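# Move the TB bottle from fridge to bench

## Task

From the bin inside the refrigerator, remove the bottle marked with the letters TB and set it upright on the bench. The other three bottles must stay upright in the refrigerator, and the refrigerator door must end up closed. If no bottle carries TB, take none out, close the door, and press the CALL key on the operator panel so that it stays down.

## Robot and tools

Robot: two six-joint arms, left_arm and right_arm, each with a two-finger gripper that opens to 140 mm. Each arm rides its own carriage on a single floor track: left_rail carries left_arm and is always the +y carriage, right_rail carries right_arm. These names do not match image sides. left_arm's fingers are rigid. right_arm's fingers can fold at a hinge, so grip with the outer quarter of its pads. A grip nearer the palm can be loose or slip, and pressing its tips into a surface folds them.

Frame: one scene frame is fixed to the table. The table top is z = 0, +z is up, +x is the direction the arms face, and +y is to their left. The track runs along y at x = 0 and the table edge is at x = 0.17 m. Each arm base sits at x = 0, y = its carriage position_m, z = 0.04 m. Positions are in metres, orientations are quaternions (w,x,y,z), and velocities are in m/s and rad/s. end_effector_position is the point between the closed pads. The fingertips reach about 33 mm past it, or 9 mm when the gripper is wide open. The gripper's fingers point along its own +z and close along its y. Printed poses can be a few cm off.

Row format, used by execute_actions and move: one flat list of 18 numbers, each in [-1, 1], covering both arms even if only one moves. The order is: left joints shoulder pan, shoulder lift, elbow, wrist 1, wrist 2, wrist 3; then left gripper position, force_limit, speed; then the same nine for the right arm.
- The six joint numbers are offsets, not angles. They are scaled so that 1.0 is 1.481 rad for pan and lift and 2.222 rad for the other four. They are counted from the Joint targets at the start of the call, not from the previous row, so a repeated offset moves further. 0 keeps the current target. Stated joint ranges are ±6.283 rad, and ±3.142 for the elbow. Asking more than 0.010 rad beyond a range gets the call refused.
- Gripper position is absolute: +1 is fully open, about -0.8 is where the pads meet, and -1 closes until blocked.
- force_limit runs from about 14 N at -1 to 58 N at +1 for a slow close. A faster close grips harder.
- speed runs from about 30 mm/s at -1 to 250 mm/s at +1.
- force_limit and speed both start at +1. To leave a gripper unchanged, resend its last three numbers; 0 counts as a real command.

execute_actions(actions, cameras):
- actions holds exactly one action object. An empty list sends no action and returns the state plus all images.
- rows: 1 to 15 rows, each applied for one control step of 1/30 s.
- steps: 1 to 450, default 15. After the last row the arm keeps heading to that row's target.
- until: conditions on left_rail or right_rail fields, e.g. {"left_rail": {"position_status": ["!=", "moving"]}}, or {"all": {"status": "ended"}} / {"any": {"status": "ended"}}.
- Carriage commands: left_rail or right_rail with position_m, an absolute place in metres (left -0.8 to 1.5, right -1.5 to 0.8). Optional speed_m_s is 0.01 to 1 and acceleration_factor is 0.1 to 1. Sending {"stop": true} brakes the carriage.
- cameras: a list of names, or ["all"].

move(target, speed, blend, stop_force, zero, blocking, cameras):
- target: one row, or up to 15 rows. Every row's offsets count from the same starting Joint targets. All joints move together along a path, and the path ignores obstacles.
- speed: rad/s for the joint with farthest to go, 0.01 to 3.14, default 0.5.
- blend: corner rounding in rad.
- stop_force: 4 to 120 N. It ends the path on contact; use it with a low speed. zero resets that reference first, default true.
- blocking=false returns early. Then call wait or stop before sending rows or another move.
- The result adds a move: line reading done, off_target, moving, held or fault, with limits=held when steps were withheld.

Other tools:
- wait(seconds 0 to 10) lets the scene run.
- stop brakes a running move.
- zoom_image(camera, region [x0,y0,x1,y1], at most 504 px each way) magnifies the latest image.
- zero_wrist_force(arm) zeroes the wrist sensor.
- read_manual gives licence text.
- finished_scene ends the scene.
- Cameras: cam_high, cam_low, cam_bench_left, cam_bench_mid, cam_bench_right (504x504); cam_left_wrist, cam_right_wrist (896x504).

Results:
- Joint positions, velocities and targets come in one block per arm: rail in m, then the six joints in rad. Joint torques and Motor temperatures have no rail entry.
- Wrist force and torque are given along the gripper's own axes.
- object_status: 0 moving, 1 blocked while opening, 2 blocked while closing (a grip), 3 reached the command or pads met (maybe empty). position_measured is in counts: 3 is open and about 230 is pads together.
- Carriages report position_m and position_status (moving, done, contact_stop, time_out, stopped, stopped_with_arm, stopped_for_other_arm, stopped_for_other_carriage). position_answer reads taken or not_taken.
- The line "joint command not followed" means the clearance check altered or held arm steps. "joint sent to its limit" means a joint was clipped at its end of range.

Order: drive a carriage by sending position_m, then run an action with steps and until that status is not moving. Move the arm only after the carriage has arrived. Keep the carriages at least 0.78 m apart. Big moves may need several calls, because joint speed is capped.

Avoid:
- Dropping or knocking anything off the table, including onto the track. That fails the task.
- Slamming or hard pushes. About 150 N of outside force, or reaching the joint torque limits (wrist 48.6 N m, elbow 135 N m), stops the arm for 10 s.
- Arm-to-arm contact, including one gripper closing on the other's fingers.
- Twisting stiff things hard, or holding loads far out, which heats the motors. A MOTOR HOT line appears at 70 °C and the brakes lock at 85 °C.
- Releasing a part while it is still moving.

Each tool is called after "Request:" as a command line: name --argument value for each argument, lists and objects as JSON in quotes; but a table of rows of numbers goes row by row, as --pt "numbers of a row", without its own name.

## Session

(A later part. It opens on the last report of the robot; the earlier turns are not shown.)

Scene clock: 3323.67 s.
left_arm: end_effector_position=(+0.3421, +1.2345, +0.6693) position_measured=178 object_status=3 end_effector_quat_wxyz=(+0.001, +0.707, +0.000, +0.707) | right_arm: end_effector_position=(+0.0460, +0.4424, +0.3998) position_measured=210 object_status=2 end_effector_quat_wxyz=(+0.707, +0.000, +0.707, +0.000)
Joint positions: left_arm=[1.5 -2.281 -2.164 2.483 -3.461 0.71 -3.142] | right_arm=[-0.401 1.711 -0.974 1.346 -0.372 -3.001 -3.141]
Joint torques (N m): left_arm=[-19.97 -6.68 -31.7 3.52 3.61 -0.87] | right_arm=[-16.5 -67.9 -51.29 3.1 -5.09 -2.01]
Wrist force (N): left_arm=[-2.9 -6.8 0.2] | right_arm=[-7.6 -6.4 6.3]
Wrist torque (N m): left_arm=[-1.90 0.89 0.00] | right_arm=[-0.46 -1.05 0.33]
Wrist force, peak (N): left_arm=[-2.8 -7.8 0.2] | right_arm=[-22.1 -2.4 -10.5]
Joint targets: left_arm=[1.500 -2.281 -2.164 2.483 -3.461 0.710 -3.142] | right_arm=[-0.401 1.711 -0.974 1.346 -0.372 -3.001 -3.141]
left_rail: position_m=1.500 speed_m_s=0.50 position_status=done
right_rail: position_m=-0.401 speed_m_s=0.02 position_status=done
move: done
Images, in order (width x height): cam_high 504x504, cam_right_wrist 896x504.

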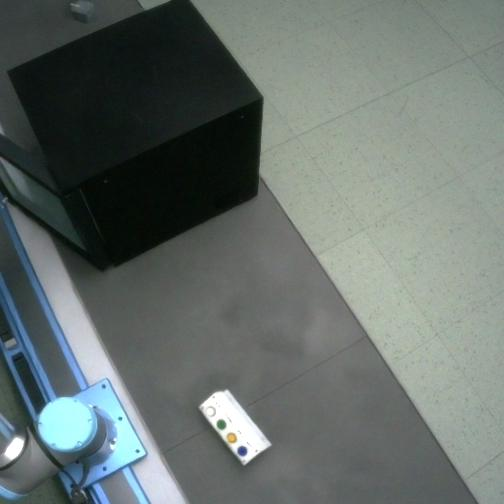

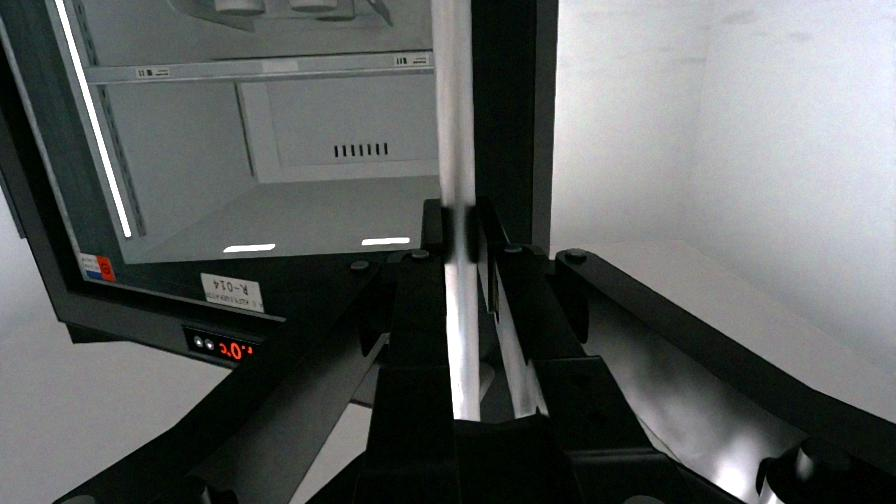

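Request:
move --pt "0 0 0 0 0 0 -0.385 -0.5 -0.5 -0.0479 0.0126 -0.0139 0.0055 -0.0320 0 -1 0.2 -1" --pt "0 0 0 0 0 0 -0.385 -0.5 -0.5 -0.0966 0.0199 -0.0220 0.0087 -0.0644 0 -1 0.2 -1" --pt "0 0 0 0 0 0 -0.385 -0.5 -0.5 -0.1432 0.0216 -0.0237 0.0093 -0.0957 0 -1 0.2 -1" --speed '[0.1,0.08,0.04]' --blend '[0.02,0.01,0]' --stop_force 40 --cameras '["cam_right_wrist","cam_high"]'

Scene clock: 3334.33 s.
left_arm: end_effector_position=(+0.3421, +1.2345, +0.6693) position_measured=178 object_status=3 end_effector_quat_wxyz=(+0.001, +0.707, +0.000, +0.707) | right_arm: end_effector_position=(+0.2317, +0.5058, +0.3995) position_measured=210 object_status=2 end_effector_quat_wxyz=(+0.707, +0.000, +0.707, +0.000)
Joint positions: left_arm=[1.5 -2.281 -2.164 2.483 -3.461 0.71 -3.142] | right_arm=[-0.401 1.498 -0.942 1.293 -0.351 -3.214 -3.141]
Joint torques (N m): left_arm=[-14.83 -4.21 -31.08 2.99 3.91 -0.18] | right_arm=[-10.31 -63.29 -42.61 4.5 -1.25 -2.12]
Wrist force (N): left_arm=[-3.1 -6.8 -0.3] | right_arm=[-16.8 4.1 14.6]
Wrist torque (N m): left_arm=[-1.90 0.92 0.00] | right_arm=[-0.59 -1.08 0.37]
Wrist force, peak (N): left_arm=[-3.6 -7.3 0.3] | right_arm=[-17.3 8.5 13.3]
Joint targets: left_arm=[1.500 -2.281 -2.164 2.483 -3.461 0.710 -3.142] | right_arm=[-0.401 1.498 -0.942 1.293 -0.351 -3.214 -3.141]
left_rail: position_m=1.500 speed_m_s=0.50 position_status=done
right_rail: position_m=-0.401 speed_m_s=0.02 position_status=done
move: done
Images, in order (width x height): cam_high 504x504, cam_right_wrist 896x504.

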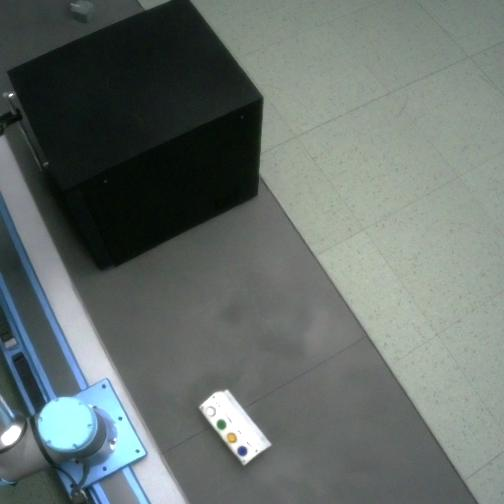

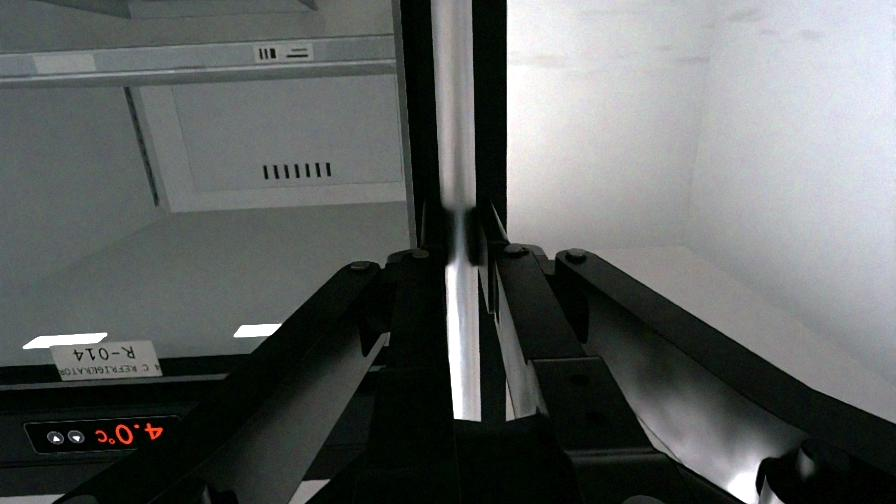

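Request:
move --pt "0 0 0 0 0 0 -0.385 -0.5 -0.5 0 0 0 0 0 0 1 -1 -1" --pt "0 0 0 0 0 0 -0.385 -0.5 -0.5 0.0986 0.0270 -0.0311 0.0131 0.0653 0 1 -1 -1" --speed 0.15 --cameras '["cam_right_wrist","cam_high","cam_bench_mid","cam_bench_left"]'

Scene clock: 3347.60 s.
left_arm: end_effector_position=(+0.3421, +1.2345, +0.6693) position_measured=178 object_status=3 end_effector_quat_wxyz=(+0.001, +0.707, +0.000, +0.707) | right_arm: end_effector_position=(+0.0993, +0.5056, +0.4004) position_measured=3 object_status=3 end_effector_quat_wxyz=(+0.707, +0.000, +0.707, +0.000)
Joint positions: left_arm=[1.5 -2.281 -2.164 2.483 -3.461 0.71 -3.142] | right_arm=[-0.401 1.644 -0.902 1.224 -0.322 -3.069 -3.141]
Joint torques (N m): left_arm=[-17.72 -3.46 -31.71 3.14 3.32 -0.35] | right_arm=[19.31 -81.05 -55.48 4.07 3.69 -2.14]
Wrist force (N): left_arm=[-3.4 -7.0 -0.4] | right_arm=[3.9 -2.9 2.6]
Wrist torque (N m): left_arm=[-1.96 1.00 -0.01] | right_arm=[-1.12 -1.03 0.20]
Wrist force, peak (N): left_arm=[-3.7 -7.5 0.6] | right_arm=[-17.0 3.7 15.1]
Joint targets: left_arm=[1.500 -2.281 -2.164 2.483 -3.461 0.710 -3.142] | right_arm=[-0.401 1.645 -0.902 1.224 -0.322 -3.069 -3.141]
left_rail: position_m=1.500 speed_m_s=0.50 position_status=done
right_rail: position_m=-0.401 speed_m_s=0.02 position_status=done
move: done
Images, in order (width x height): cam_high 504x504, cam_bench_left 504x504, cam_bench_mid 504x504, cam_right_wrist 896x504.

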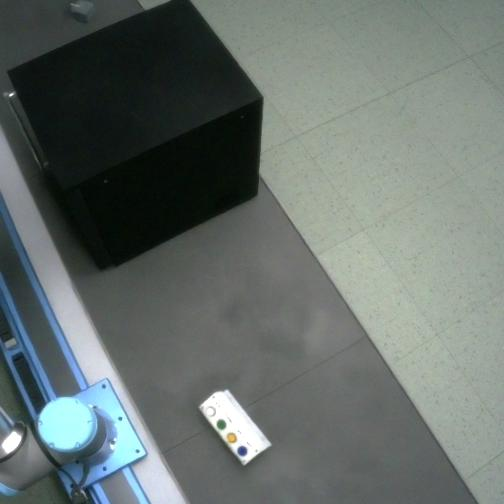

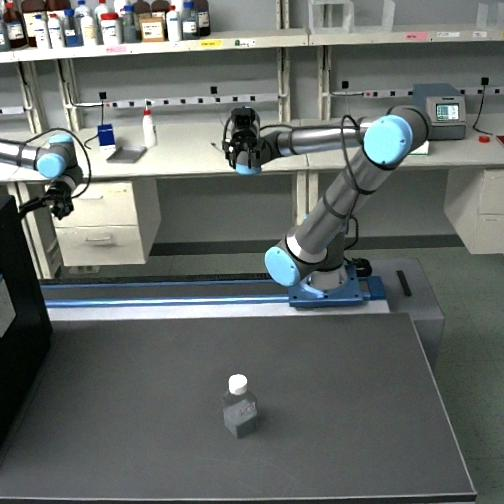

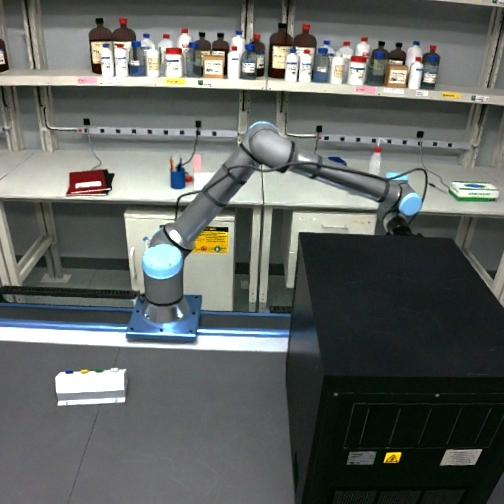

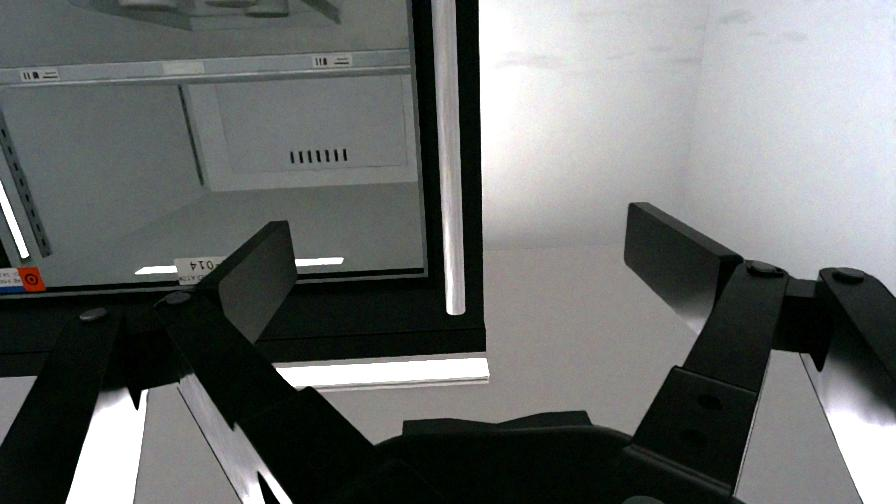

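Request:
zoom_image --camera "cam_right_wrist" --region '[0, 0, 500, 400]'

Scaled by 1.008.

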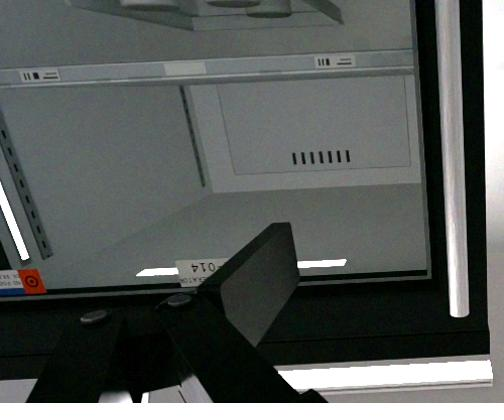

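Request:
finished_scene --scene 1

The scene is finished: the task was done.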